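# Shelve the long cardboard box at the aisle's far end

## Task

Pick up the long cardboard box that sits on the desk and set it down on a shelf in the final shelving section at the far end of the aisle (either side of the aisle is fine). It must rest directly on the shelf board, not on top of a carton, with no part overhanging the shelf's front edge. The robot must not tip over or be left leaning, or the task fails.

## Robot and tools

ROBOT. TidyBot++: a wheeled base (0.54 m long, 0.50 m wide, 0.38 m tall) on four driven casters, carrying a single seven-joint Kinova arm with a two-finger Robotiq gripper. The shoulder sits 0.12 m ahead of the base centre at 0.68 m height. Cameras: base_camera (fixed on the base, looking forward) and wrist_camera (looks along the hand). The arm begins folded, hand pointing down, sticking out up to 0.08 m past the base front.

FRAMES. Base frame: origin on the floor below the base centre, x forward, y left, z up, metres. The odometry frame is the base frame as it was when the scene began. hand_pose is reported in the base frame and marks the midpoint of the closed finger pads; its z axis runs out along the fingers, and the fingers open along its y axis.

TOOL move. One action per call, built from any of base, joints, target, plus optional speeds and min_time_s; cameras and blocking are not part of the action. Motions start together.
- base: an object with any of translate_m (forward positive), strafe_m (left positive), both in metres, range -2 to 2, and rotate_rad (left/counter-clockwise positive), range -6.3 to 6.3. These are relative offsets measured from where the base last reported itself, along its axes at that moment, not absolute positions.
- joints: absolute targets by name, radians: joint_1_rad (any angle; positive turns the arm clockwise from above, opposite to heading), joint_2_rad (-2.249 to 2.249, shoulder, 0 = upper arm vertical, positive leans forward), joint_3_rad (any), joint_4_rad (-2.579 to 2.579, elbow), joint_5_rad (any), joint_6_rad (-2.099 to 2.099, wrist), joint_7_rad (any; 1.57 with hand down puts finger opening left-right). gripper_pos is unitless 0 (open, about 85 mm gap) to 1 (closed); gap is roughly 85 x (1 - gripper_pos) mm. Any-angle joints go the short way; for big turns send steps under half a turn.
- target: one list of seven numbers, an absolute hand pose in the base frame: x, y, z in metres, then quaternion qw, qx, qy, qz. Only gripper_pos may accompany it inside joints.
- speeds: caps for this action only: translate_m/strafe_m 0.05 to 0.5 m/s (name only one if both are driven), rotate_rad 0.1 to 1.57 rad/s, gripper_pos 0.234 to 0.993 per second.
- min_time_s: 0.1 to 8 s, the shortest duration for arm motions.
- cameras: list of base_camera, wrist_camera or all. blocking: true (default) waits until everything rests; false returns after about 0.5 s while motion continues.
A move with no action just reports state and images.

OTHER TOOLS. wait(seconds 0 to 10, cameras) lets time pass and returns state, earlier if running moves finish. stop(cameras) brakes all commanded motion. zoom_image(camera, region [x0, y0, x1, y1] pixels from the top-left, at most 504 by 504) enlarges part of the latest image. read_manual(section "licences") gives licence text only. finished_scene(scene) closes the scene irreversibly; make it the last call of that reply.

RESULTS. base_status, joint_status and hand_status read moving, done, off_target (resting away from target, maybe still pushing), contact_stop or time_out (unrequested stops; the part holds where it stopped and later calls in that reply are skipped), not_followed (target withheld, e.g. self-collision with a cause line, or pose unreachable). base_odometry counts wheel turns, so slip looks like travel; base "done" can hide a blocked base. base_tilt gives lean in degrees (forward, right). motor_effort is percent of maximum, peak in brackets. hand_target is where the hand would be with every joint on target. ARM HIT, torque_fault, MOTOR HOT and OVER-TEMPERATURE FAULT warn of collisions, overloads and heat; a torque fault freezes the arm 10 s, a heat fault 30 to 60 s, after which targets must be resent.

PRACTICAL NOTES. Hand-down reach tops out near 0.94 m height, only close to the base. Target poses land within about 3 cm; to correct, shift the last target by (desired minus measured). To keep a loaded hand still, resend hand_target, not hand_pose, and never command joints to their current readings while holding something, as the arm sags under load. Poses low and forward near the base can drive the arm into the chassis; unreachable poses wander up to 10 s then time out. The gripper touches earlier than its reading suggests; closing slowly squeezes less. off_target on gripper_pos means it is gripping. The box is empty and crushes easily: grip gently, do not yank, twist or swing it fast.

AVOID. Driving or turning while the arm is snagged above about 0.6 m, reaching far out or swinging a stretched arm sideways (tipping risk), pushing hard into desks, shelves or walls, dropping or releasing the box while it moves, and letting anything fall. Before finishing, confirm from images that the box sits flat on the shelf board, clear of cartons and not overhanging, and that the robot is upright.

Each tool is called after "Emit:" by a JSON object that holds its "name" and its "arguments".

## Session

Emit:
{"name": "move", "arguments": {}}

Scene clock: 0.00 s.
base_odometry: x=+0.000 y=+0.000 heading=+0.000
base_tilt: forward=-0.4 right=-0.1
base_status: not commanded
joint_positions: joint_1_rad=-0.039 joint_2_rad=-0.358 joint_3_rad=+3.129 joint_4_rad=-2.547 joint_5_rad=+0.016 joint_6_rad=-0.881 joint_7_rad=+1.599 gripper_pos=+0.002
joint_status: not commanded
motor_effort: joint_1_rad=+0 joint_2_rad=+0 joint_3_rad=+0 joint_4_rad=+12 joint_5_rad=+0 joint_6_rad=+1 joint_7_rad=+0
hand_pose: x=+0.2497 y=+0.0037 z=+0.5830 quat_wxyz=(+0.008, +0.998, +0.044, +0.036) (m; base frame)
hand_target: x=+0.2490 y=+0.0037 z=+0.5826 quat_wxyz=(+0.008, +0.998, +0.044, +0.035) (m; base frame)
hand_status: not commanded
pictures: base_camera, wrist_camera
Images, in order (width x height): base_camera 644x364, wrist_camera 644x476.

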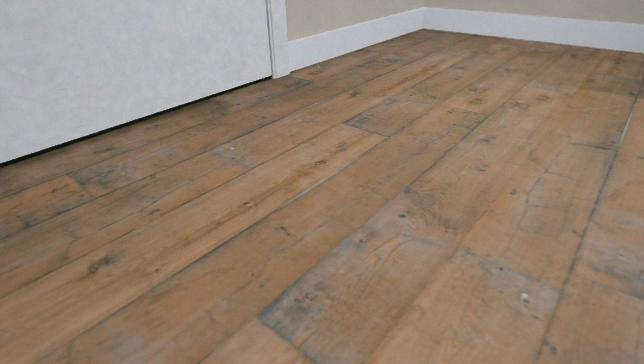

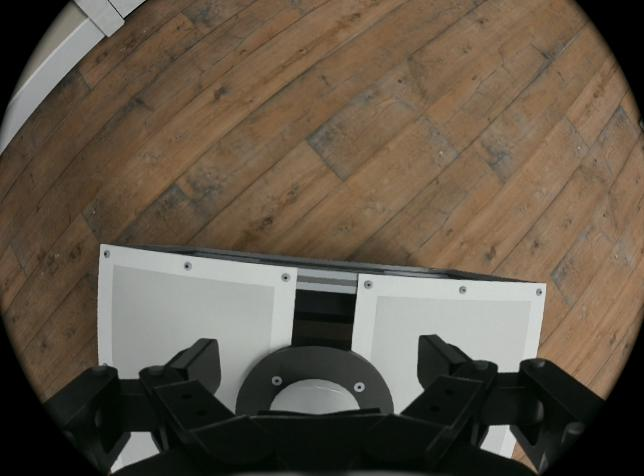

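Emit:
{"name": "move", "arguments": {"joints": {"joint_6_rad": 0.6}, "cameras": ["all"]}}

Scene clock: 10.57 s.
move: done
base_odometry: x=+0.000 y=+0.000 heading=+0.000
base_tilt: forward=-0.4 right=-0.1
base_status: not commanded
joint_positions: joint_1_rad=-0.039 joint_2_rad=-0.358 joint_3_rad=+3.129 joint_4_rad=-2.547 joint_5_rad=+0.016 joint_6_rad=+0.555 joint_7_rad=+1.599 gripper_pos=+0.002
joint_status: all done
motor_effort: joint_1_rad=+1(1) joint_2_rad=-6(6) joint_3_rad=+0(0) joint_4_rad=+16(17) joint_5_rad=+0(0) joint_6_rad=+9(10) joint_7_rad=+0(1)
hand_pose: x=+0.5374 y=+0.0263 z=+0.8736 quat_wxyz=(-0.005, +0.728, +0.038, +0.684)
hand_target: x=+0.5377 y=+0.0265 z=+0.8867 quat_wxyz=(-0.005, +0.713, +0.038, +0.700)
hand_status: not commanded
pictures: base_camera, wrist_camera
Images, in order (width x height): base_camera 644x364, wrist_camera 644x476.

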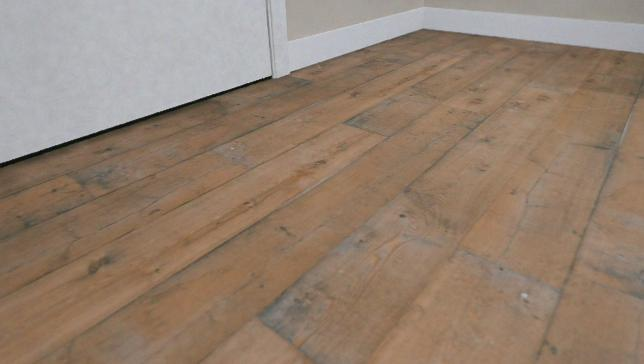

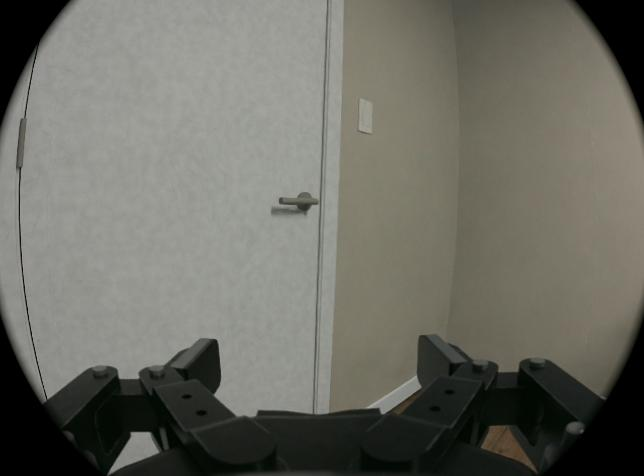

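Emit:
{"name": "move", "arguments": {"base": {"rotate_rad": 1.3}, "cameras": ["all"]}}

Emit:
{"name": "move", "arguments": {"base": {"rotate_rad": 1.3}, "cameras": ["all"]}}

Emit:
{"name": "move", "arguments": {"base": {"rotate_rad": 1.3}, "cameras": ["all"]}}

Emit:
{"name": "move", "arguments": {"base": {"rotate_rad": 1.3}, "cameras": ["all"]}}

Scene clock: 18.00 s.
move: done
base_odometry: x=+0.000 y=+0.000 heading=+1.299
base_tilt: forward=-0.4 right=-0.1
base_status: done
joint_positions: joint_1_rad=-0.039 joint_2_rad=-0.358 joint_3_rad=+3.128 joint_4_rad=-2.547 joint_5_rad=+0.016 joint_6_rad=+0.555 joint_7_rad=+1.599 gripper_pos=+0.002
joint_status: not commanded
motor_effort: joint_1_rad=+0(2) joint_2_rad=-5(6) joint_3_rad=+0(1) joint_4_rad=+16(17) joint_5_rad=+0(1) joint_6_rad=+9(10) joint_7_rad=+1(1)
hand_pose: x=+0.5374 y=+0.0265 z=+0.8736 quat_wxyz=(-0.005, +0.728, +0.038, +0.684)
hand_target: x=+0.5377 y=+0.0265 z=+0.8867 quat_wxyz=(-0.005, +0.713, +0.038, +0.700)
hand_status: not commanded
pictures: base_camera, wrist_camera
Images, in order (width x height): base_camera 644x364, wrist_camera 644x476.

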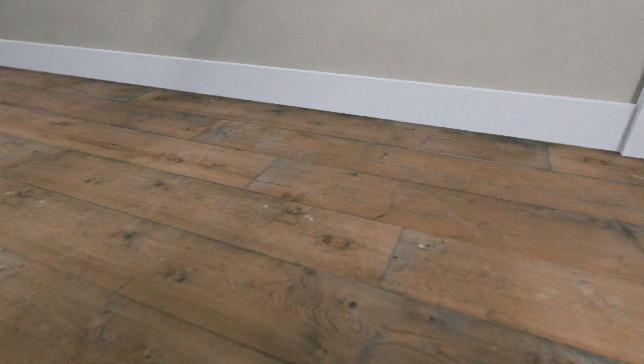

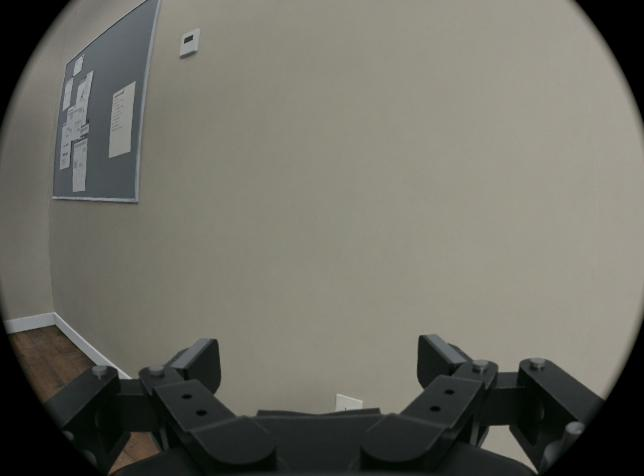

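Scene clock: 20.10 s.
move: done
base_odometry: x=+0.000 y=+0.000 heading=+2.599
base_tilt: forward=-0.4 right=+0.0
base_status: done
joint_positions: joint_1_rad=-0.039 joint_2_rad=-0.358 joint_3_rad=+3.128 joint_4_rad=-2.547 joint_5_rad=+0.016 joint_6_rad=+0.555 joint_7_rad=+1.599 gripper_pos=+0.002
joint_status: not commanded
motor_effort: joint_1_rad=+0(2) joint_2_rad=-6(7) joint_3_rad=+0(2) joint_4_rad=+16(17) joint_5_rad=+0(1) joint_6_rad=+9(10) joint_7_rad=+1(1)
hand_pose: x=+0.5374 y=+0.0266 z=+0.8736 quat_wxyz=(-0.005, +0.728, +0.039, +0.684)
hand_target: x=+0.5377 y=+0.0265 z=+0.8867 quat_wxyz=(-0.005, +0.713, +0.038, +0.700)
hand_status: not commanded
pictures: base_camera, wrist_camera
Images, in order (width x height): base_camera 644x364, wrist_camera 644x476.

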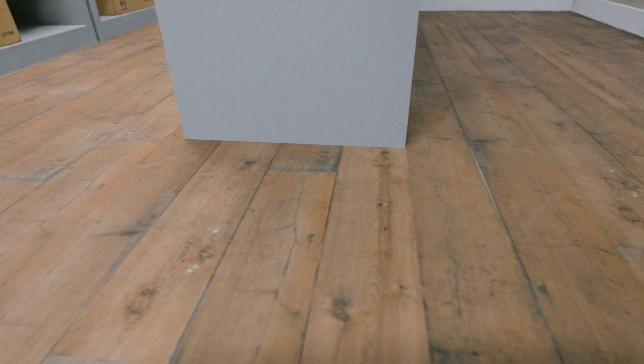

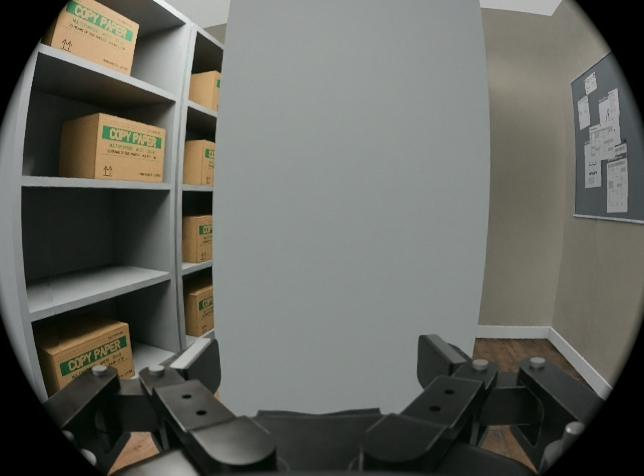

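Scene clock: 22.20 s.
move: done
base_odometry: x=+0.000 y=+0.000 heading=-2.385
base_tilt: forward=-0.4 right=-0.1
base_status: done
joint_positions: joint_1_rad=-0.039 joint_2_rad=-0.358 joint_3_rad=+3.128 joint_4_rad=-2.547 joint_5_rad=+0.016 joint_6_rad=+0.555 joint_7_rad=+1.599 gripper_pos=+0.002
joint_status: not commanded
motor_effort: joint_1_rad=+1(2) joint_2_rad=-6(6) joint_3_rad=+0(1) joint_4_rad=+16(17) joint_5_rad=+0(1) joint_6_rad=+9(10) joint_7_rad=+0(1)
hand_pose: x=+0.5374 y=+0.0267 z=+0.8736 quat_wxyz=(-0.005, +0.728, +0.039, +0.684)
hand_target: x=+0.5377 y=+0.0265 z=+0.8867 quat_wxyz=(-0.005, +0.713, +0.038, +0.700)
hand_status: not commanded
pictures: base_camera, wrist_camera
Images, in order (width x height): base_camera 644x364, wrist_camera 644x476.

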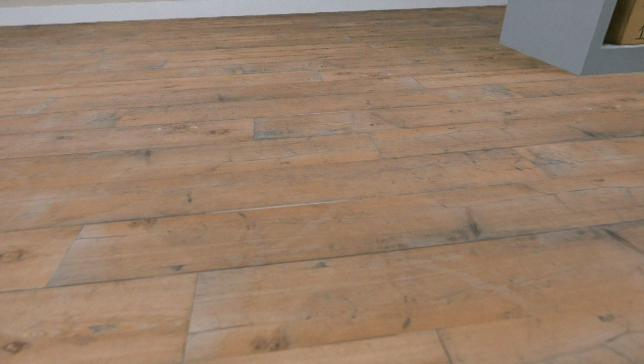

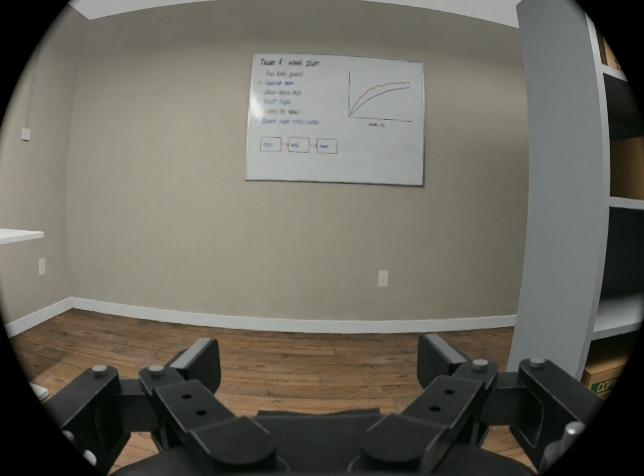

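Scene clock: 24.30 s.
move: done
base_odometry: x=+0.000 y=+0.000 heading=-1.086
base_tilt: forward=-0.4 right=-0.1
base_status: done
joint_positions: joint_1_rad=-0.039 joint_2_rad=-0.358 joint_3_rad=+3.128 joint_4_rad=-2.547 joint_5_rad=+0.016 joint_6_rad=+0.555 joint_7_rad=+1.599 gripper_pos=+0.002
joint_status: not commanded
motor_effort: joint_1_rad=+1(2) joint_2_rad=-5(6) joint_3_rad=+0(1) joint_4_rad=+16(17) joint_5_rad=+0(1) joint_6_rad=+9(10) joint_7_rad=+1(1)
hand_pose: x=+0.5374 y=+0.0268 z=+0.8736 quat_wxyz=(-0.005, +0.728, +0.039, +0.684)
hand_target: x=+0.5377 y=+0.0265 z=+0.8867 quat_wxyz=(-0.005, +0.713, +0.038, +0.700)
hand_status: not commanded
pictures: base_camera, wrist_camera
Images, in order (width x height): base_camera 644x364, wrist_camera 644x476.

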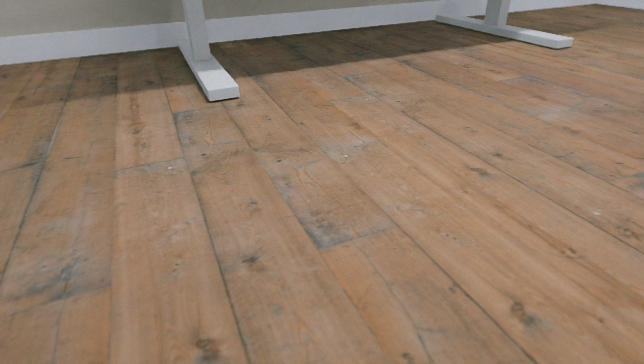

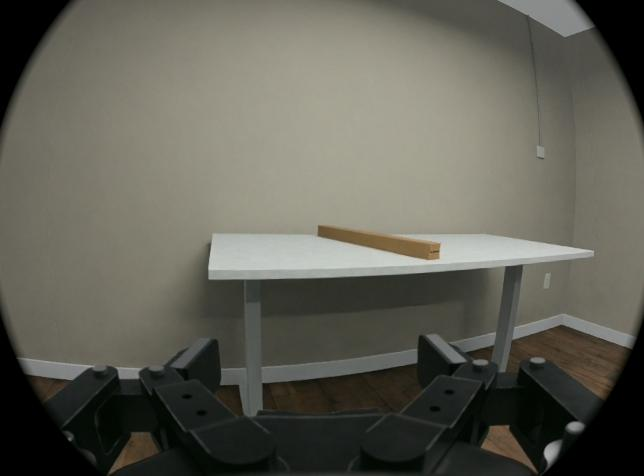

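Emit:
{"name": "zoom_image", "arguments": {"camera": "wrist_camera", "region": [180, 180, 600, 300]}}

Scaled by 1.200.

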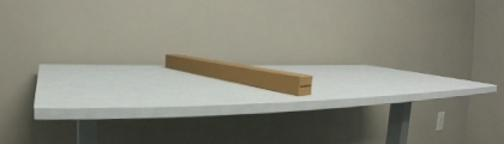

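Emit:
{"name": "move", "arguments": {"base": {"rotate_rad": -2.677}}}

Emit:
{"name": "move", "arguments": {"base": {"strafe_m": 0.76}, "cameras": ["all"]}}

Scene clock: 70.57 s.
move: done
base_odometry: x=+0.000 y=+0.000 heading=+2.521
base_tilt: forward=-0.4 right=-0.1
base_status: done
joint_positions: joint_1_rad=-0.039 joint_2_rad=-0.358 joint_3_rad=+3.128 joint_4_rad=-2.547 joint_5_rad=+0.016 joint_6_rad=+0.555 joint_7_rad=+1.599 gripper_pos=+0.002
joint_status: not commanded
motor_effort: joint_1_rad=+0(3) joint_2_rad=-5(7) joint_3_rad=+0(1) joint_4_rad=+16(17) joint_5_rad=+0(1) joint_6_rad=+9(10) joint_7_rad=+0(1)
hand_pose: x=+0.5374 y=+0.0267 z=+0.8737 quat_wxyz=(-0.005, +0.728, +0.039, +0.684)
hand_target: x=+0.5377 y=+0.0265 z=+0.8867 quat_wxyz=(-0.005, +0.713, +0.038, +0.700)
hand_status: not commanded
pictures: none

Scene clock: 73.20 s.
move: done
base_odometry: x=-0.442 y=-0.618 heading=+2.520
base_tilt: forward=-0.4 right=-0.1
base_status: done
joint_positions: joint_1_rad=-0.039 joint_2_rad=-0.358 joint_3_rad=+3.128 joint_4_rad=-2.547 joint_5_rad=+0.016 joint_6_rad=+0.556 joint_7_rad=+1.599 gripper_pos=+0.002
joint_status: not commanded
motor_effort: joint_1_rad=+1(2) joint_2_rad=-5(6) joint_3_rad=+0(2) joint_4_rad=+15(17) joint_5_rad=+0(1) joint_6_rad=+9(10) joint_7_rad=+1(1)
hand_pose: x=+0.5374 y=+0.0267 z=+0.8737 quat_wxyz=(-0.005, +0.728, +0.039, +0.684)
hand_target: x=+0.5377 y=+0.0265 z=+0.8867 quat_wxyz=(-0.005, +0.713, +0.038, +0.700)
hand_status: not commanded
pictures: base_camera, wrist_camera
Images, in order (width x height): base_camera 644x364, wrist_camera 644x476.

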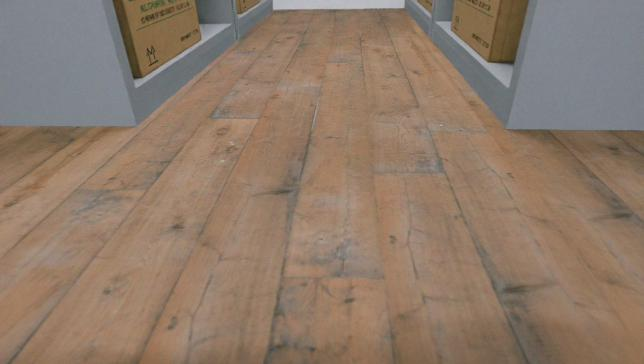

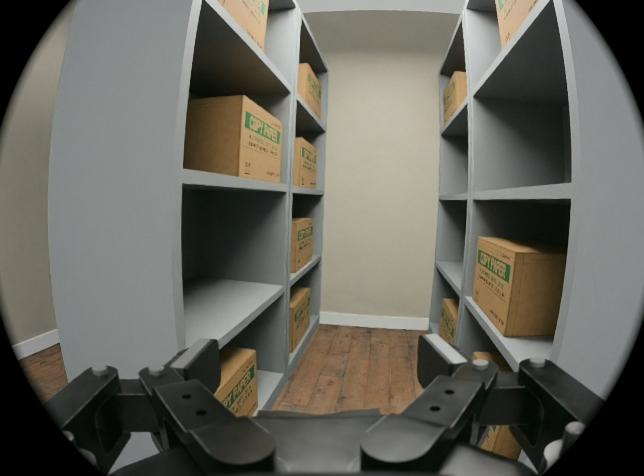

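Emit:
{"name": "zoom_image", "arguments": {"camera": "wrist_camera", "region": [270, 0, 500, 380]}}

Emit:
{"name": "zoom_image", "arguments": {"camera": "base_camera", "region": [100, 0, 560, 140]}}

Scaled by 1.326.

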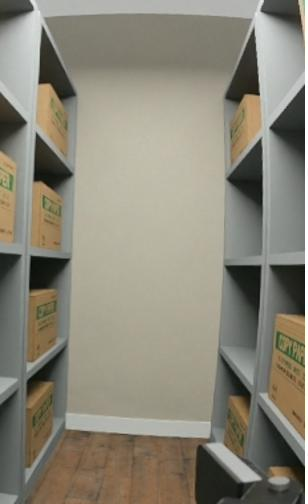

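Scaled by 1.096.

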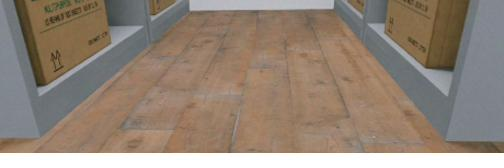

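Emit:
{"name": "move", "arguments": {"base": {"rotate_rad": 3.14}, "joints": {"joint_6_rad": 0.3}}}

Emit:
{"name": "move", "arguments": {"base": {"strafe_m": -0.2, "translate_m": 0.3}, "cameras": ["all"]}}

Scene clock: 141.93 s.
move: done
base_odometry: x=-0.442 y=-0.618 heading=-0.623
base_tilt: forward=-0.4 right=-0.1
base_status: done
joint_positions: joint_1_rad=-0.039 joint_2_rad=-0.358 joint_3_rad=+3.128 joint_4_rad=-2.549 joint_5_rad=+0.016 joint_6_rad=+0.323 joint_7_rad=+1.599 gripper_pos=+0.002
joint_status: all done
motor_effort: joint_1_rad=+1(2) joint_2_rad=-5(7) joint_3_rad=+0(1) joint_4_rad=+16(18) joint_5_rad=+0(1) joint_6_rad=+8(11) joint_7_rad=+0(1)
hand_pose: x=+0.5241 y=+0.0246 z=+0.8016 quat_wxyz=(-0.003, +0.803, +0.041, +0.594)
hand_target: x=+0.5221 y=+0.0240 z=+0.7950 quat_wxyz=(-0.002, +0.810, +0.041, +0.585)
hand_status: not commanded
pictures: none

Scene clock: 143.93 s.
move: done
base_odometry: x=-0.315 y=-0.956 heading=-0.623
base_tilt: forward=-0.3 right=-0.1
base_status: done
joint_positions: joint_1_rad=-0.039 joint_2_rad=-0.357 joint_3_rad=+3.128 joint_4_rad=-2.549 joint_5_rad=+0.016 joint_6_rad=+0.323 joint_7_rad=+1.599 gripper_pos=+0.002
joint_status: not commanded
motor_effort: joint_1_rad=+1(1) joint_2_rad=-5(8) joint_3_rad=+0(1) joint_4_rad=+16(17) joint_5_rad=+0(1) joint_6_rad=+8(10) joint_7_rad=+2(2)
hand_pose: x=+0.5242 y=+0.0246 z=+0.8014 quat_wxyz=(-0.003, +0.803, +0.041, +0.594)
hand_target: x=+0.5221 y=+0.0240 z=+0.7950 quat_wxyz=(-0.002, +0.810, +0.041, +0.585)
hand_status: not commanded
pictures: base_camera, wrist_camera
Images, in order (width x height): base_camera 644x364, wrist_camera 644x476.

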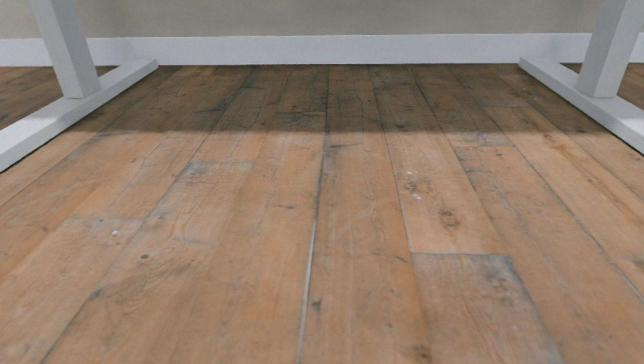

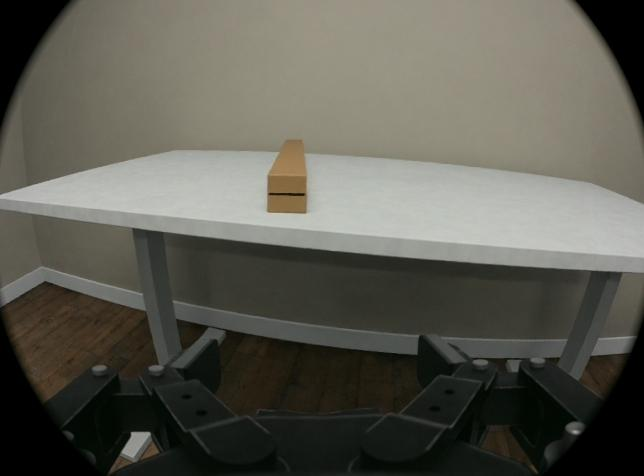

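Emit:
{"name": "zoom_image", "arguments": {"camera": "base_camera", "region": [0, 0, 322, 182]}}

Emit:
{"name": "zoom_image", "arguments": {"camera": "base_camera", "region": [322, 0, 644, 182]}}

Emit:
{"name": "zoom_image", "arguments": {"camera": "wrist_camera", "region": [220, 120, 350, 230]}}

Scaled by 1.565.

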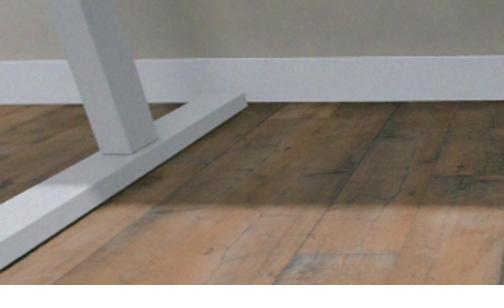

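Scaled by 1.565.

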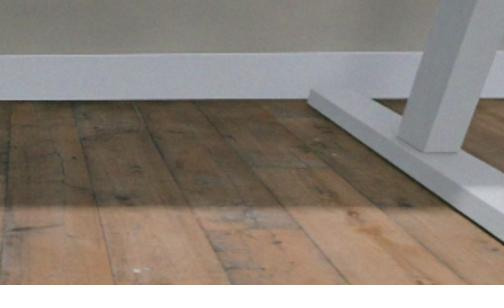

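Scaled by 3.877.

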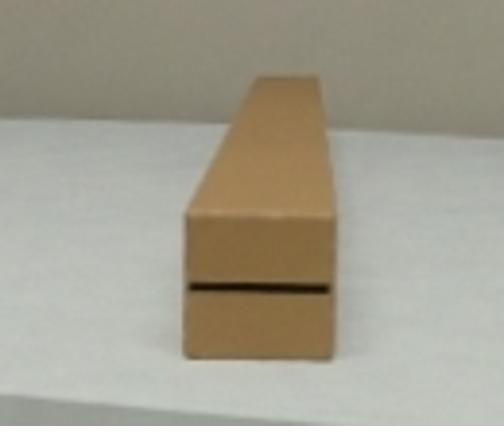

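Emit:
{"name": "move", "arguments": {"base": {"translate_m": 0.2, "rotate_rad": -0.025}, "cameras": ["all"]}}

Emit:
{"name": "zoom_image", "arguments": {"camera": "wrist_camera", "region": [200, 80, 360, 260]}}

Scene clock: 163.53 s.
move: done
base_odometry: x=-0.153 y=-1.073 heading=-0.649
base_tilt: forward=-0.4 right=-0.1
base_status: done
joint_positions: joint_1_rad=-0.039 joint_2_rad=-0.354 joint_3_rad=+3.128 joint_4_rad=-2.549 joint_5_rad=+0.016 joint_6_rad=+0.323 joint_7_rad=+1.599 gripper_pos=+0.002
joint_status: not commanded
motor_effort: joint_1_rad=+1(2) joint_2_rad=-6(9) joint_3_rad=+0(1) joint_4_rad=+16(17) joint_5_rad=+0(1) joint_6_rad=+9(10) joint_7_rad=+0(1)
hand_pose: x=+0.5246 y=+0.0245 z=+0.8002 quat_wxyz=(-0.003, +0.804, +0.041, +0.593)
hand_target: x=+0.5221 y=+0.0240 z=+0.7950 quat_wxyz=(-0.002, +0.810, +0.041, +0.585)
hand_status: not commanded
pictures: base_camera, wrist_camera
Images, in order (width x height): base_camera 644x364, wrist_camera 644x476.

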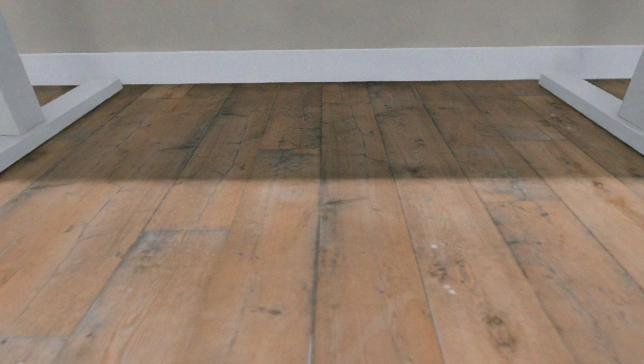

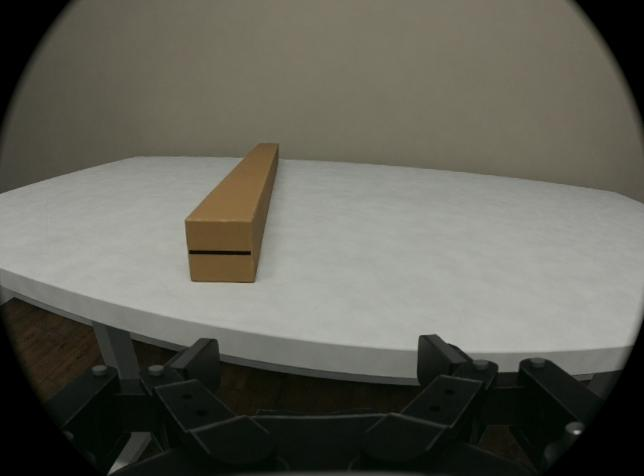

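Scaled by 2.800.

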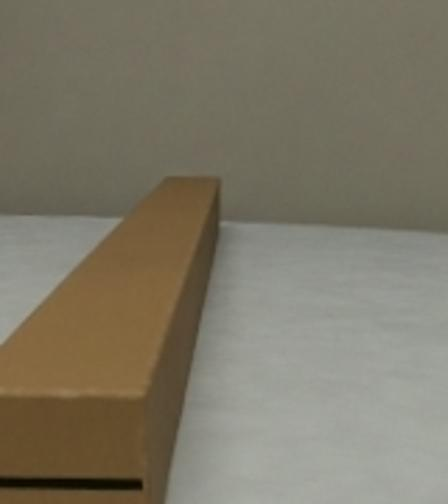

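Emit:
{"name": "move", "arguments": {"base": {"translate_m": -0.4, "strafe_m": 0.13}}}

Emit:
{"name": "move", "arguments": {"joints": {"joint_1_rad": 0.0, "joint_2_rad": 0.422, "joint_3_rad": 3.14, "joint_4_rad": -0.693, "joint_5_rad": 0.0, "joint_6_rad": -2.026, "joint_7_rad": 1.57}, "min_time_s": 3, "cameras": ["all"]}}

Scene clock: 196.70 s.
move: done
base_odometry: x=-0.393 y=-0.727 heading=-0.649
base_tilt: forward=-0.4 right=-0.1
base_status: done
joint_positions: joint_1_rad=-0.039 joint_2_rad=-0.356 joint_3_rad=+3.128 joint_4_rad=-2.549 joint_5_rad=+0.016 joint_6_rad=+0.323 joint_7_rad=+1.599 gripper_pos=+0.002
joint_status: not commanded
motor_effort: joint_1_rad=+1(1) joint_2_rad=-5(8) joint_3_rad=+0(1) joint_4_rad=+16(17) joint_5_rad=+0(1) joint_6_rad=+9(10) joint_7_rad=+0(1)
hand_pose: x=+0.5243 y=+0.0245 z=+0.8010 quat_wxyz=(-0.003, +0.804, +0.041, +0.594)
hand_target: x=+0.5221 y=+0.0240 z=+0.7950 quat_wxyz=(-0.002, +0.810, +0.041, +0.585)
hand_status: not commanded
pictures: none

Scene clock: 200.37 s.
move: done
base_odometry: x=-0.393 y=-0.727 heading=-0.649
base_tilt: forward=-0.3 right=-0.1
base_status: not commanded
joint_positions: joint_1_rad=-0.020 joint_2_rad=+0.393 joint_3_rad=+3.128 joint_4_rad=-0.723 joint_5_rad=+0.016 joint_6_rad=-1.979 joint_7_rad=+1.599 gripper_pos=+0.002
joint_status: all done
motor_effort: joint_1_rad=+0(2) joint_2_rad=-27(27) joint_3_rad=+0(2) joint_4_rad=+13(18) joint_5_rad=+0(1) joint_6_rad=+0(10) joint_7_rad=+0(2)
hand_pose: x=+0.5768 y=+0.0104 z=+0.8977 quat_wxyz=(+0.005, +0.999, +0.027, +0.023)
hand_target: x=+0.5738 y=+0.0019 z=+0.8927 quat_wxyz=(+0.000, +1.000, +0.000, +0.000)
hand_status: not commanded
pictures: base_camera, wrist_camera
Images, in order (width x height): base_camera 644x364, wrist_camera 644x476.

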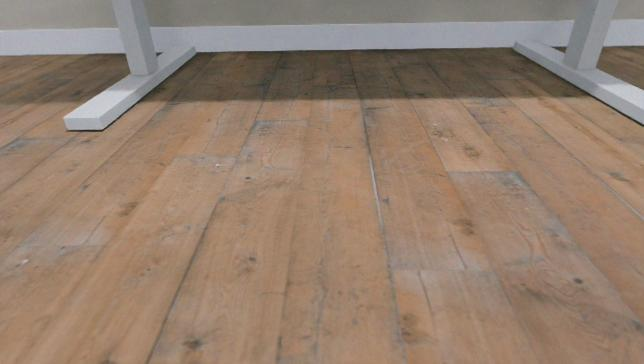

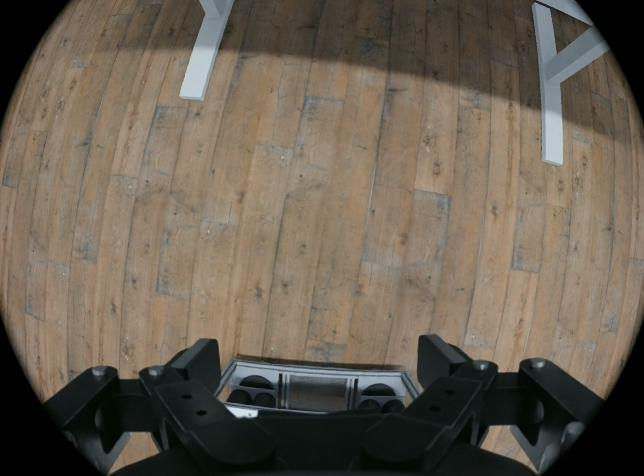

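Emit:
{"name": "move", "arguments": {"base": {"translate_m": 0.35}, "cameras": ["all"]}}

Scene clock: 205.47 s.
move: done
base_odometry: x=-0.114 y=-0.939 heading=-0.649
base_tilt: forward=-0.4 right=-0.1
base_status: done
joint_positions: joint_1_rad=-0.016 joint_2_rad=+0.416 joint_3_rad=+3.128 joint_4_rad=-0.720 joint_5_rad=+0.016 joint_6_rad=-1.988 joint_7_rad=+1.599 gripper_pos=+0.002
joint_status: not commanded
motor_effort: joint_1_rad=+0(1) joint_2_rad=-27(30) joint_3_rad=-1(1) joint_4_rad=+13(14) joint_5_rad=+0(0) joint_6_rad=+0(2) joint_7_rad=+1(1)
hand_pose: x=+0.5795 y=+0.0087 z=+0.8881 quat_wxyz=(+0.005, +1.000, +0.025, +0.009)
hand_target: x=+0.5738 y=+0.0019 z=+0.8927 quat_wxyz=(+0.000, +1.000, +0.000, +0.000)
hand_status: not commanded
pictures: base_camera, wrist_camera
Images, in order (width x height): base_camera 644x364, wrist_camera 644x476.

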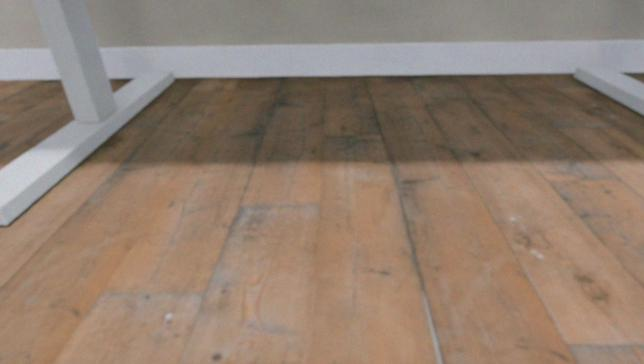

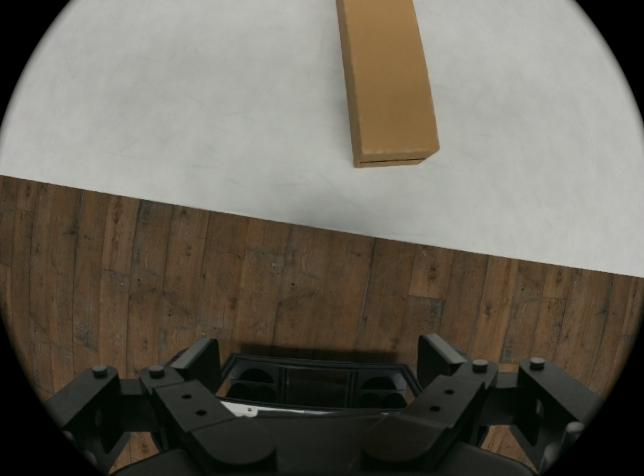

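Emit:
{"name": "move", "arguments": {"base": {"rotate_rad": 0.11, "strafe_m": -0.119}, "cameras": ["all"]}}

Scene clock: 227.13 s.
move: done
base_odometry: x=-0.186 y=-1.034 heading=-0.538
base_tilt: forward=-0.3 right=-0.1
base_status: done
joint_positions: joint_1_rad=+0.004 joint_2_rad=+0.416 joint_3_rad=+3.138 joint_4_rad=-0.720 joint_5_rad=+0.011 joint_6_rad=-1.988 joint_7_rad=+1.599 gripper_pos=+0.002
joint_status: not commanded
motor_effort: joint_1_rad=+0(7) joint_2_rad=-28(29) joint_3_rad=-1(2) joint_4_rad=+13(14) joint_5_rad=+0(2) joint_6_rad=+1(1) joint_7_rad=+1(1)
hand_pose: x=+0.5797 y=-0.0022 z=+0.8881 quat_wxyz=(+0.004, +1.000, +0.011, +0.009)
hand_target: x=+0.5738 y=+0.0019 z=+0.8927 quat_wxyz=(+0.000, +1.000, +0.000, +0.000)
hand_status: not commanded
pictures: base_camera, wrist_camera
Images, in order (width x height): base_camera 644x364, wrist_camera 644x476.

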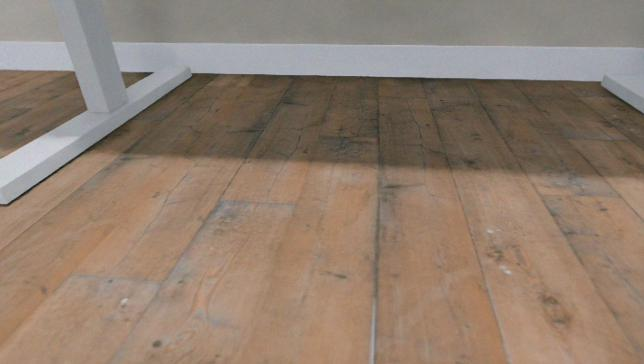

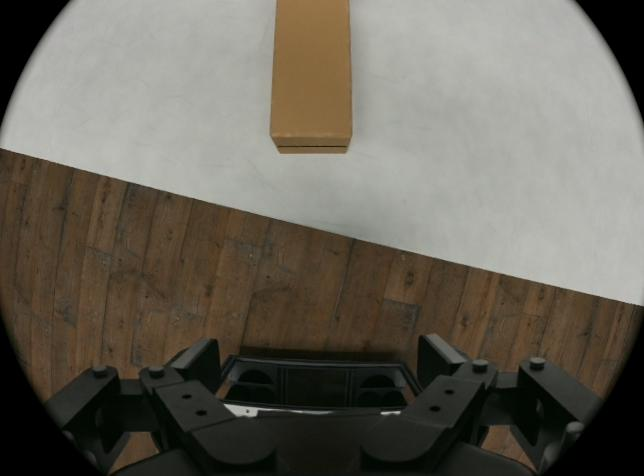

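Emit:
{"name": "move", "arguments": {"base": {"translate_m": 0.15}, "cameras": ["all"]}}

Scene clock: 239.50 s.
move: done
base_odometry: x=-0.057 y=-1.111 heading=-0.538
base_tilt: forward=-0.4 right=-0.1
base_status: done
joint_positions: joint_1_rad=+0.004 joint_2_rad=+0.422 joint_3_rad=+3.138 joint_4_rad=-0.719 joint_5_rad=+0.011 joint_6_rad=-1.989 joint_7_rad=+1.599 gripper_pos=+0.002
joint_status: not commanded
motor_effort: joint_1_rad=+1(2) joint_2_rad=-27(31) joint_3_rad=-1(1) joint_4_rad=+13(14) joint_5_rad=+0(0) joint_6_rad=+0(1) joint_7_rad=+1(1)
hand_pose: x=+0.5807 y=-0.0022 z=+0.8852 quat_wxyz=(+0.004, +1.000, +0.012, +0.005)
hand_target: x=+0.5738 y=+0.0019 z=+0.8927 quat_wxyz=(+0.000, +1.000, +0.000, +0.000)
hand_status: not commanded
pictures: base_camera, wrist_camera
Images, in order (width x height): base_camera 644x364, wrist_camera 644x476.

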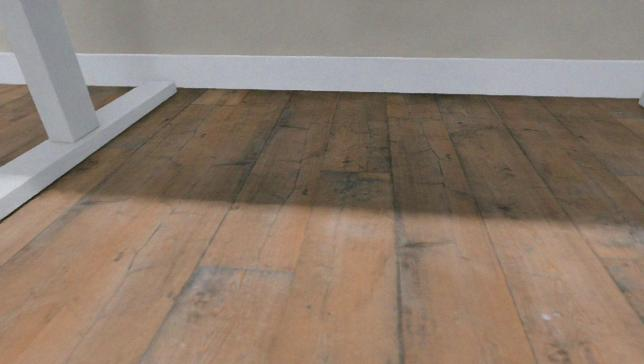

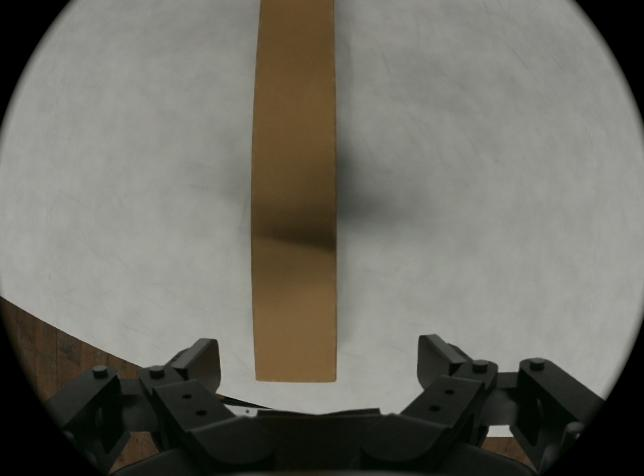

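Emit:
{"name": "move", "arguments": {"base": {"translate_m": 0.12, "strafe_m": 0.015}, "cameras": ["all"]}}

Scene clock: 246.67 s.
move: done
base_odometry: x=+0.054 y=-1.160 heading=-0.539
base_tilt: forward=-0.3 right=-0.1
base_status: done
joint_positions: joint_1_rad=+0.004 joint_2_rad=+0.425 joint_3_rad=+3.138 joint_4_rad=-0.719 joint_5_rad=+0.011 joint_6_rad=-1.991 joint_7_rad=+1.599 gripper_pos=+0.002
joint_status: not commanded
motor_effort: joint_1_rad=+1(2) joint_2_rad=-27(31) joint_3_rad=-1(1) joint_4_rad=+13(14) joint_5_rad=+0(1) joint_6_rad=+0(2) joint_7_rad=+1(1)
hand_pose: x=+0.5808 y=-0.0022 z=+0.8839 quat_wxyz=(+0.004, +1.000, +0.012, +0.003)
hand_target: x=+0.5738 y=+0.0019 z=+0.8927 quat_wxyz=(+0.000, +1.000, +0.000, +0.000)
hand_status: not commanded
pictures: base_camera, wrist_camera
Images, in order (width x height): base_camera 644x364, wrist_camera 644x476.

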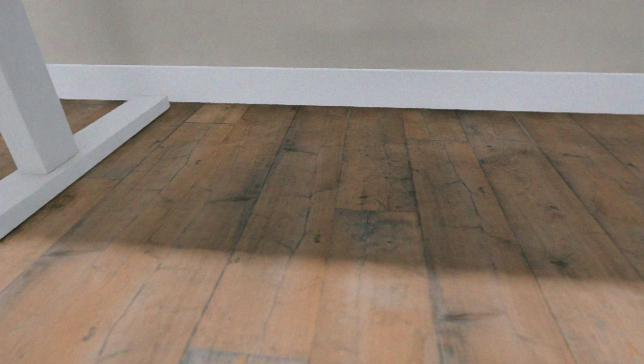

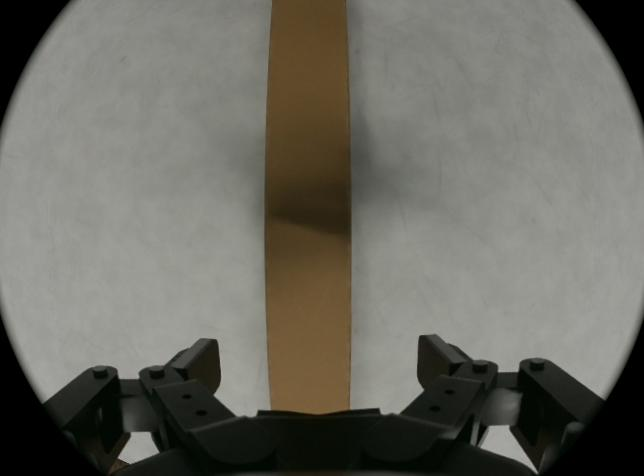

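Emit:
{"name": "move", "arguments": {"base": {"translate_m": 0.06, "strafe_m": 0.006}}}

Emit:
{"name": "move", "arguments": {"joints": {"joint_1_rad": 0.0, "joint_2_rad": 0.4457, "joint_3_rad": 3.14, "joint_4_rad": -0.8186, "joint_5_rad": 0.0, "joint_6_rad": -1.8773, "joint_7_rad": 1.57}, "min_time_s": 2, "cameras": ["wrist_camera"]}}

Scene clock: 264.23 s.
move: done
base_odometry: x=+0.109 y=-1.186 heading=-0.539
base_tilt: forward=-0.4 right=-0.1
base_status: done
joint_positions: joint_1_rad=+0.004 joint_2_rad=+0.428 joint_3_rad=+3.138 joint_4_rad=-0.718 joint_5_rad=+0.011 joint_6_rad=-1.993 joint_7_rad=+1.599 gripper_pos=+0.002
joint_status: not commanded
motor_effort: joint_1_rad=+1(2) joint_2_rad=-27(32) joint_3_rad=-1(2) joint_4_rad=+13(14) joint_5_rad=+0(1) joint_6_rad=+1(2) joint_7_rad=+0(1)
hand_pose: x=+0.5809 y=-0.0022 z=+0.8829 quat_wxyz=(+0.004, +1.000, +0.012, +0.001)
hand_target: x=+0.5738 y=+0.0019 z=+0.8927 quat_wxyz=(+0.000, +1.000, +0.000, +0.000)
hand_status: not commanded
pictures: none

Scene clock: 266.53 s.
move: done
base_odometry: x=+0.109 y=-1.186 heading=-0.539
base_tilt: forward=-0.3 right=-0.1
base_status: not commanded
joint_positions: joint_1_rad=+0.004 joint_2_rad=+0.428 joint_3_rad=+3.138 joint_4_rad=-0.789 joint_5_rad=+0.011 joint_6_rad=-1.923 joint_7_rad=+1.599 gripper_pos=+0.002
joint_status: all done
motor_effort: joint_1_rad=+0(1) joint_2_rad=-27(30) joint_3_rad=-1(2) joint_4_rad=+13(14) joint_5_rad=+0(1) joint_6_rad=+0(2) joint_7_rad=+1(1)
hand_pose: x=+0.5891 y=-0.0022 z=+0.8624 quat_wxyz=(+0.004, +1.000, +0.012, +0.001)
hand_target: x=+0.6001 y=+0.0019 z=+0.8450 quat_wxyz=(+0.000, +1.000, +0.000, +0.000)
hand_status: not commanded
Images, in order (width x height): wrist_camera 644x476.

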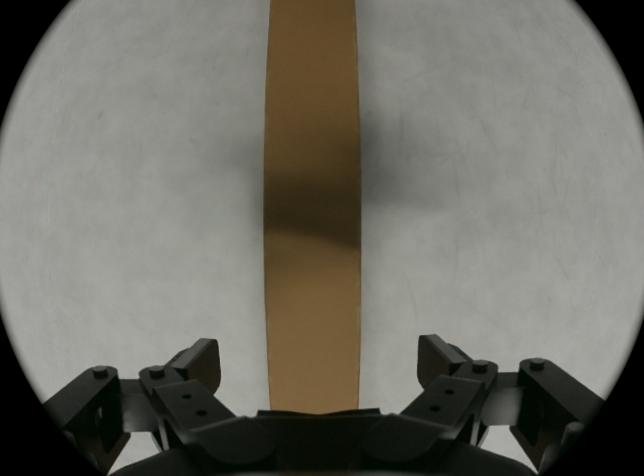

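Emit:
{"name": "move", "arguments": {"joints": {"joint_2_rad": 0.405, "joint_4_rad": -1.055, "joint_6_rad": -1.66}, "min_time_s": 2.5, "cameras": ["wrist_camera"]}}

Scene clock: 273.77 s.
move: done
base_odometry: x=+0.109 y=-1.186 heading=-0.539
base_tilt: forward=-0.4 right=-0.1
base_status: not commanded
joint_positions: joint_1_rad=+0.004 joint_2_rad=+0.428 joint_3_rad=+3.138 joint_4_rad=-1.025 joint_5_rad=+0.011 joint_6_rad=-1.706 joint_7_rad=+1.599 gripper_pos=+0.002
joint_status: all done
motor_effort: joint_1_rad=+0(1) joint_2_rad=-29(29) joint_3_rad=-1(1) joint_4_rad=+14(15) joint_5_rad=+0(0) joint_6_rad=+0(2) joint_7_rad=+1(1)
hand_pose: x=+0.6003 y=-0.0023 z=+0.7903 quat_wxyz=(+0.004, +1.000, +0.013, -0.009)
hand_target: x=+0.6039 y=+0.0020 z=+0.7921 quat_wxyz=(+0.000, +1.000, +0.000, +0.011)
hand_status: not commanded
Images, in order (width x height): wrist_camera 644x476.

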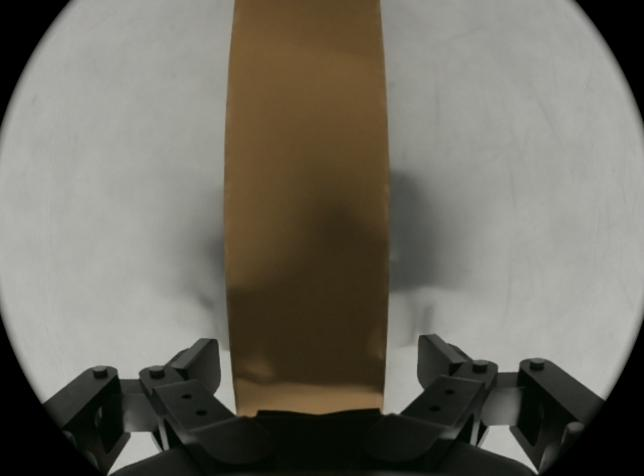

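Emit:
{"name": "move", "arguments": {"joints": {"gripper_pos": 0.3}, "speeds": {"gripper_pos": 0.234}, "cameras": ["wrist_camera"]}}

Emit:
{"name": "zoom_image", "arguments": {"camera": "wrist_camera", "region": [180, 280, 460, 440]}}

Scene clock: 286.77 s.
move: done
base_odometry: x=+0.109 y=-1.186 heading=-0.539
base_tilt: forward=-0.3 right=-0.1
base_status: not commanded
joint_positions: joint_1_rad=+0.004 joint_2_rad=+0.428 joint_3_rad=+3.138 joint_4_rad=-1.025 joint_5_rad=+0.011 joint_6_rad=-1.706 joint_7_rad=+1.599 gripper_pos=+0.299
joint_status: all done
motor_effort: joint_1_rad=+1(1) joint_2_rad=-29(29) joint_3_rad=-1(1) joint_4_rad=+14(15) joint_5_rad=+0(0) joint_6_rad=+0(1) joint_7_rad=+0(1)
hand_pose: x=+0.6004 y=-0.0023 z=+0.7903 quat_wxyz=(+0.004, +1.000, +0.013, -0.009)
hand_target: x=+0.6039 y=+0.0020 z=+0.7921 quat_wxyz=(+0.000, +1.000, +0.000, +0.011)
hand_status: not commanded
Images, in order (width x height): wrist_camera 644x476.

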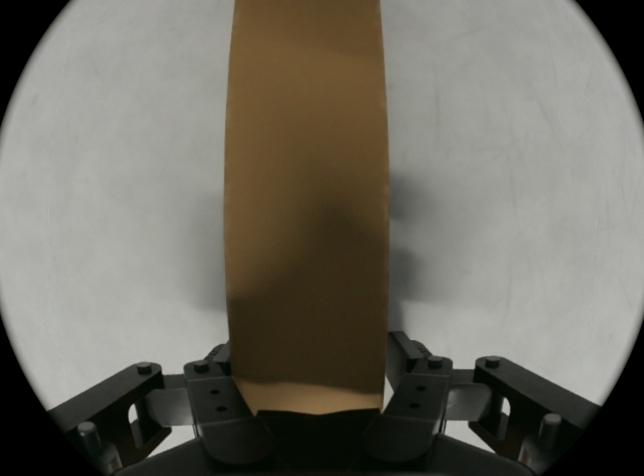

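Scaled by 1.800.

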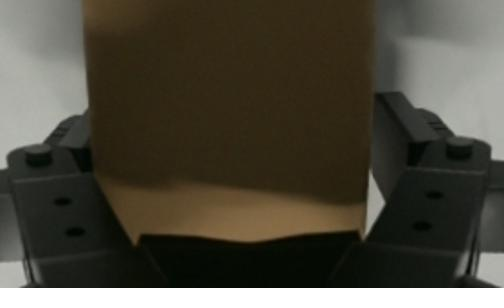

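Emit:
{"name": "move", "arguments": {"joints": {"gripper_pos": 0.34}, "speeds": {"gripper_pos": 0.234}, "cameras": ["wrist_camera"]}}

Emit:
{"name": "zoom_image", "arguments": {"camera": "wrist_camera", "region": [180, 280, 460, 440]}}

Scene clock: 290.30 s.
move: done
base_odometry: x=+0.109 y=-1.186 heading=-0.539
base_tilt: forward=-0.3 right=-0.1
base_status: not commanded
joint_positions: joint_1_rad=+0.004 joint_2_rad=+0.428 joint_3_rad=+3.138 joint_4_rad=-1.025 joint_5_rad=+0.011 joint_6_rad=-1.706 joint_7_rad=+1.599 gripper_pos=+0.339
joint_status: all done
motor_effort: joint_1_rad=+0(1) joint_2_rad=-28(29) joint_3_rad=-1(1) joint_4_rad=+14(15) joint_5_rad=+0(1) joint_6_rad=+0(1) joint_7_rad=+0(1)
hand_pose: x=+0.6004 y=-0.0023 z=+0.7903 quat_wxyz=(+0.004, +1.000, +0.013, -0.009)
hand_target: x=+0.6039 y=+0.0020 z=+0.7921 quat_wxyz=(+0.000, +1.000, +0.000, +0.011)
hand_status: not commanded
Images, in order (width x height): wrist_camera 644x476.

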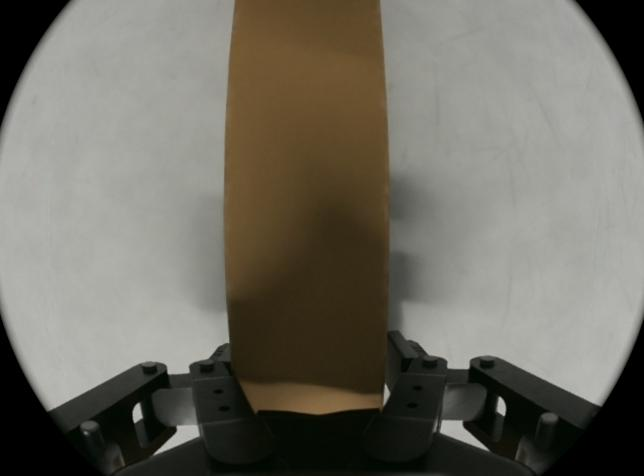

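Scaled by 1.800.

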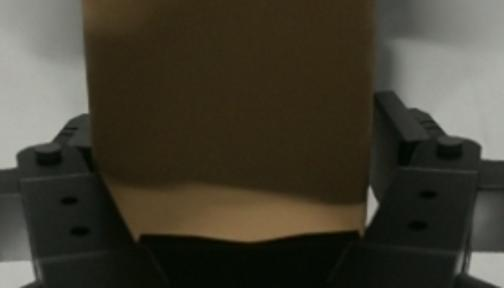

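Emit:
{"name": "move", "arguments": {"joints": {"gripper_pos": 0.36}, "speeds": {"gripper_pos": 0.234}, "cameras": ["wrist_camera"]}}

Emit:
{"name": "zoom_image", "arguments": {"camera": "wrist_camera", "region": [180, 280, 460, 440]}}

Scene clock: 294.13 s.
move: done
base_odometry: x=+0.109 y=-1.186 heading=-0.539
base_tilt: forward=-0.4 right=-0.1
base_status: not commanded
joint_positions: joint_1_rad=+0.004 joint_2_rad=+0.428 joint_3_rad=+3.138 joint_4_rad=-1.025 joint_5_rad=+0.011 joint_6_rad=-1.706 joint_7_rad=+1.599 gripper_pos=+0.359
joint_status: all done
motor_effort: joint_1_rad=+1(1) joint_2_rad=-28(29) joint_3_rad=-1(1) joint_4_rad=+14(15) joint_5_rad=+0(1) joint_6_rad=+0(1) joint_7_rad=+0(1)
hand_pose: x=+0.6004 y=-0.0023 z=+0.7903 quat_wxyz=(+0.004, +1.000, +0.013, -0.009)
hand_target: x=+0.6039 y=+0.0020 z=+0.7921 quat_wxyz=(+0.000, +1.000, +0.000, +0.011)
hand_status: not commanded
Images, in order (width x height): wrist_camera 644x476.

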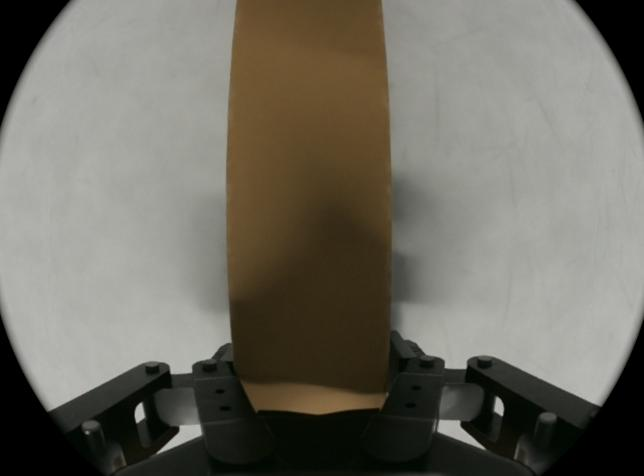

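Scaled by 1.800.

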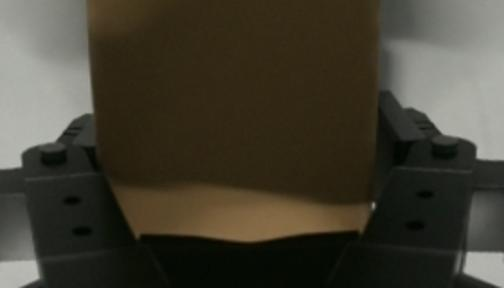

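Emit:
{"name": "move", "arguments": {"joints": {"gripper_pos": 0.38}, "speeds": {"gripper_pos": 0.234}, "cameras": ["wrist_camera"]}}

Emit:
{"name": "zoom_image", "arguments": {"camera": "wrist_camera", "region": [180, 280, 460, 440]}}

Scene clock: 297.30 s.
move: done
base_odometry: x=+0.109 y=-1.186 heading=-0.539
base_tilt: forward=-0.3 right=-0.1
base_status: not commanded
joint_positions: joint_1_rad=+0.004 joint_2_rad=+0.428 joint_3_rad=+3.138 joint_4_rad=-1.025 joint_5_rad=+0.011 joint_6_rad=-1.706 joint_7_rad=+1.599 gripper_pos=+0.379
joint_status: all done
motor_effort: joint_1_rad=+1(1) joint_2_rad=-28(29) joint_3_rad=-1(1) joint_4_rad=+15(15) joint_5_rad=+0(1) joint_6_rad=+0(0) joint_7_rad=+1(1)
hand_pose: x=+0.6004 y=-0.0023 z=+0.7903 quat_wxyz=(+0.004, +1.000, +0.013, -0.009)
hand_target: x=+0.6039 y=+0.0020 z=+0.7921 quat_wxyz=(+0.000, +1.000, +0.000, +0.011)
hand_status: not commanded
Images, in order (width x height): wrist_camera 644x476.

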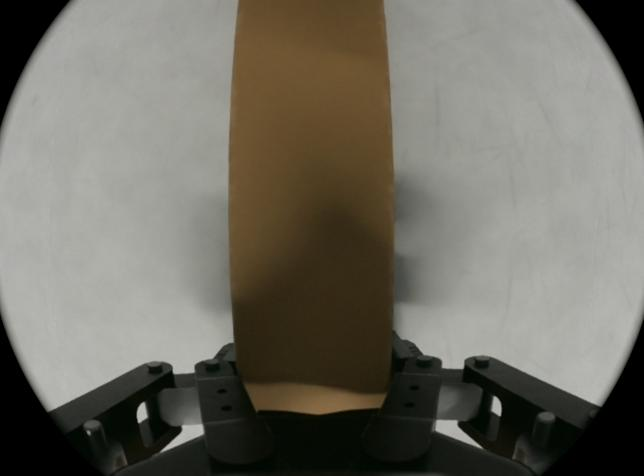

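Scaled by 1.800.

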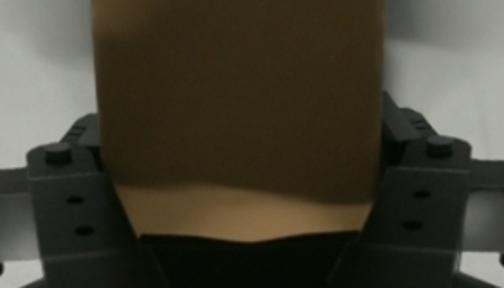

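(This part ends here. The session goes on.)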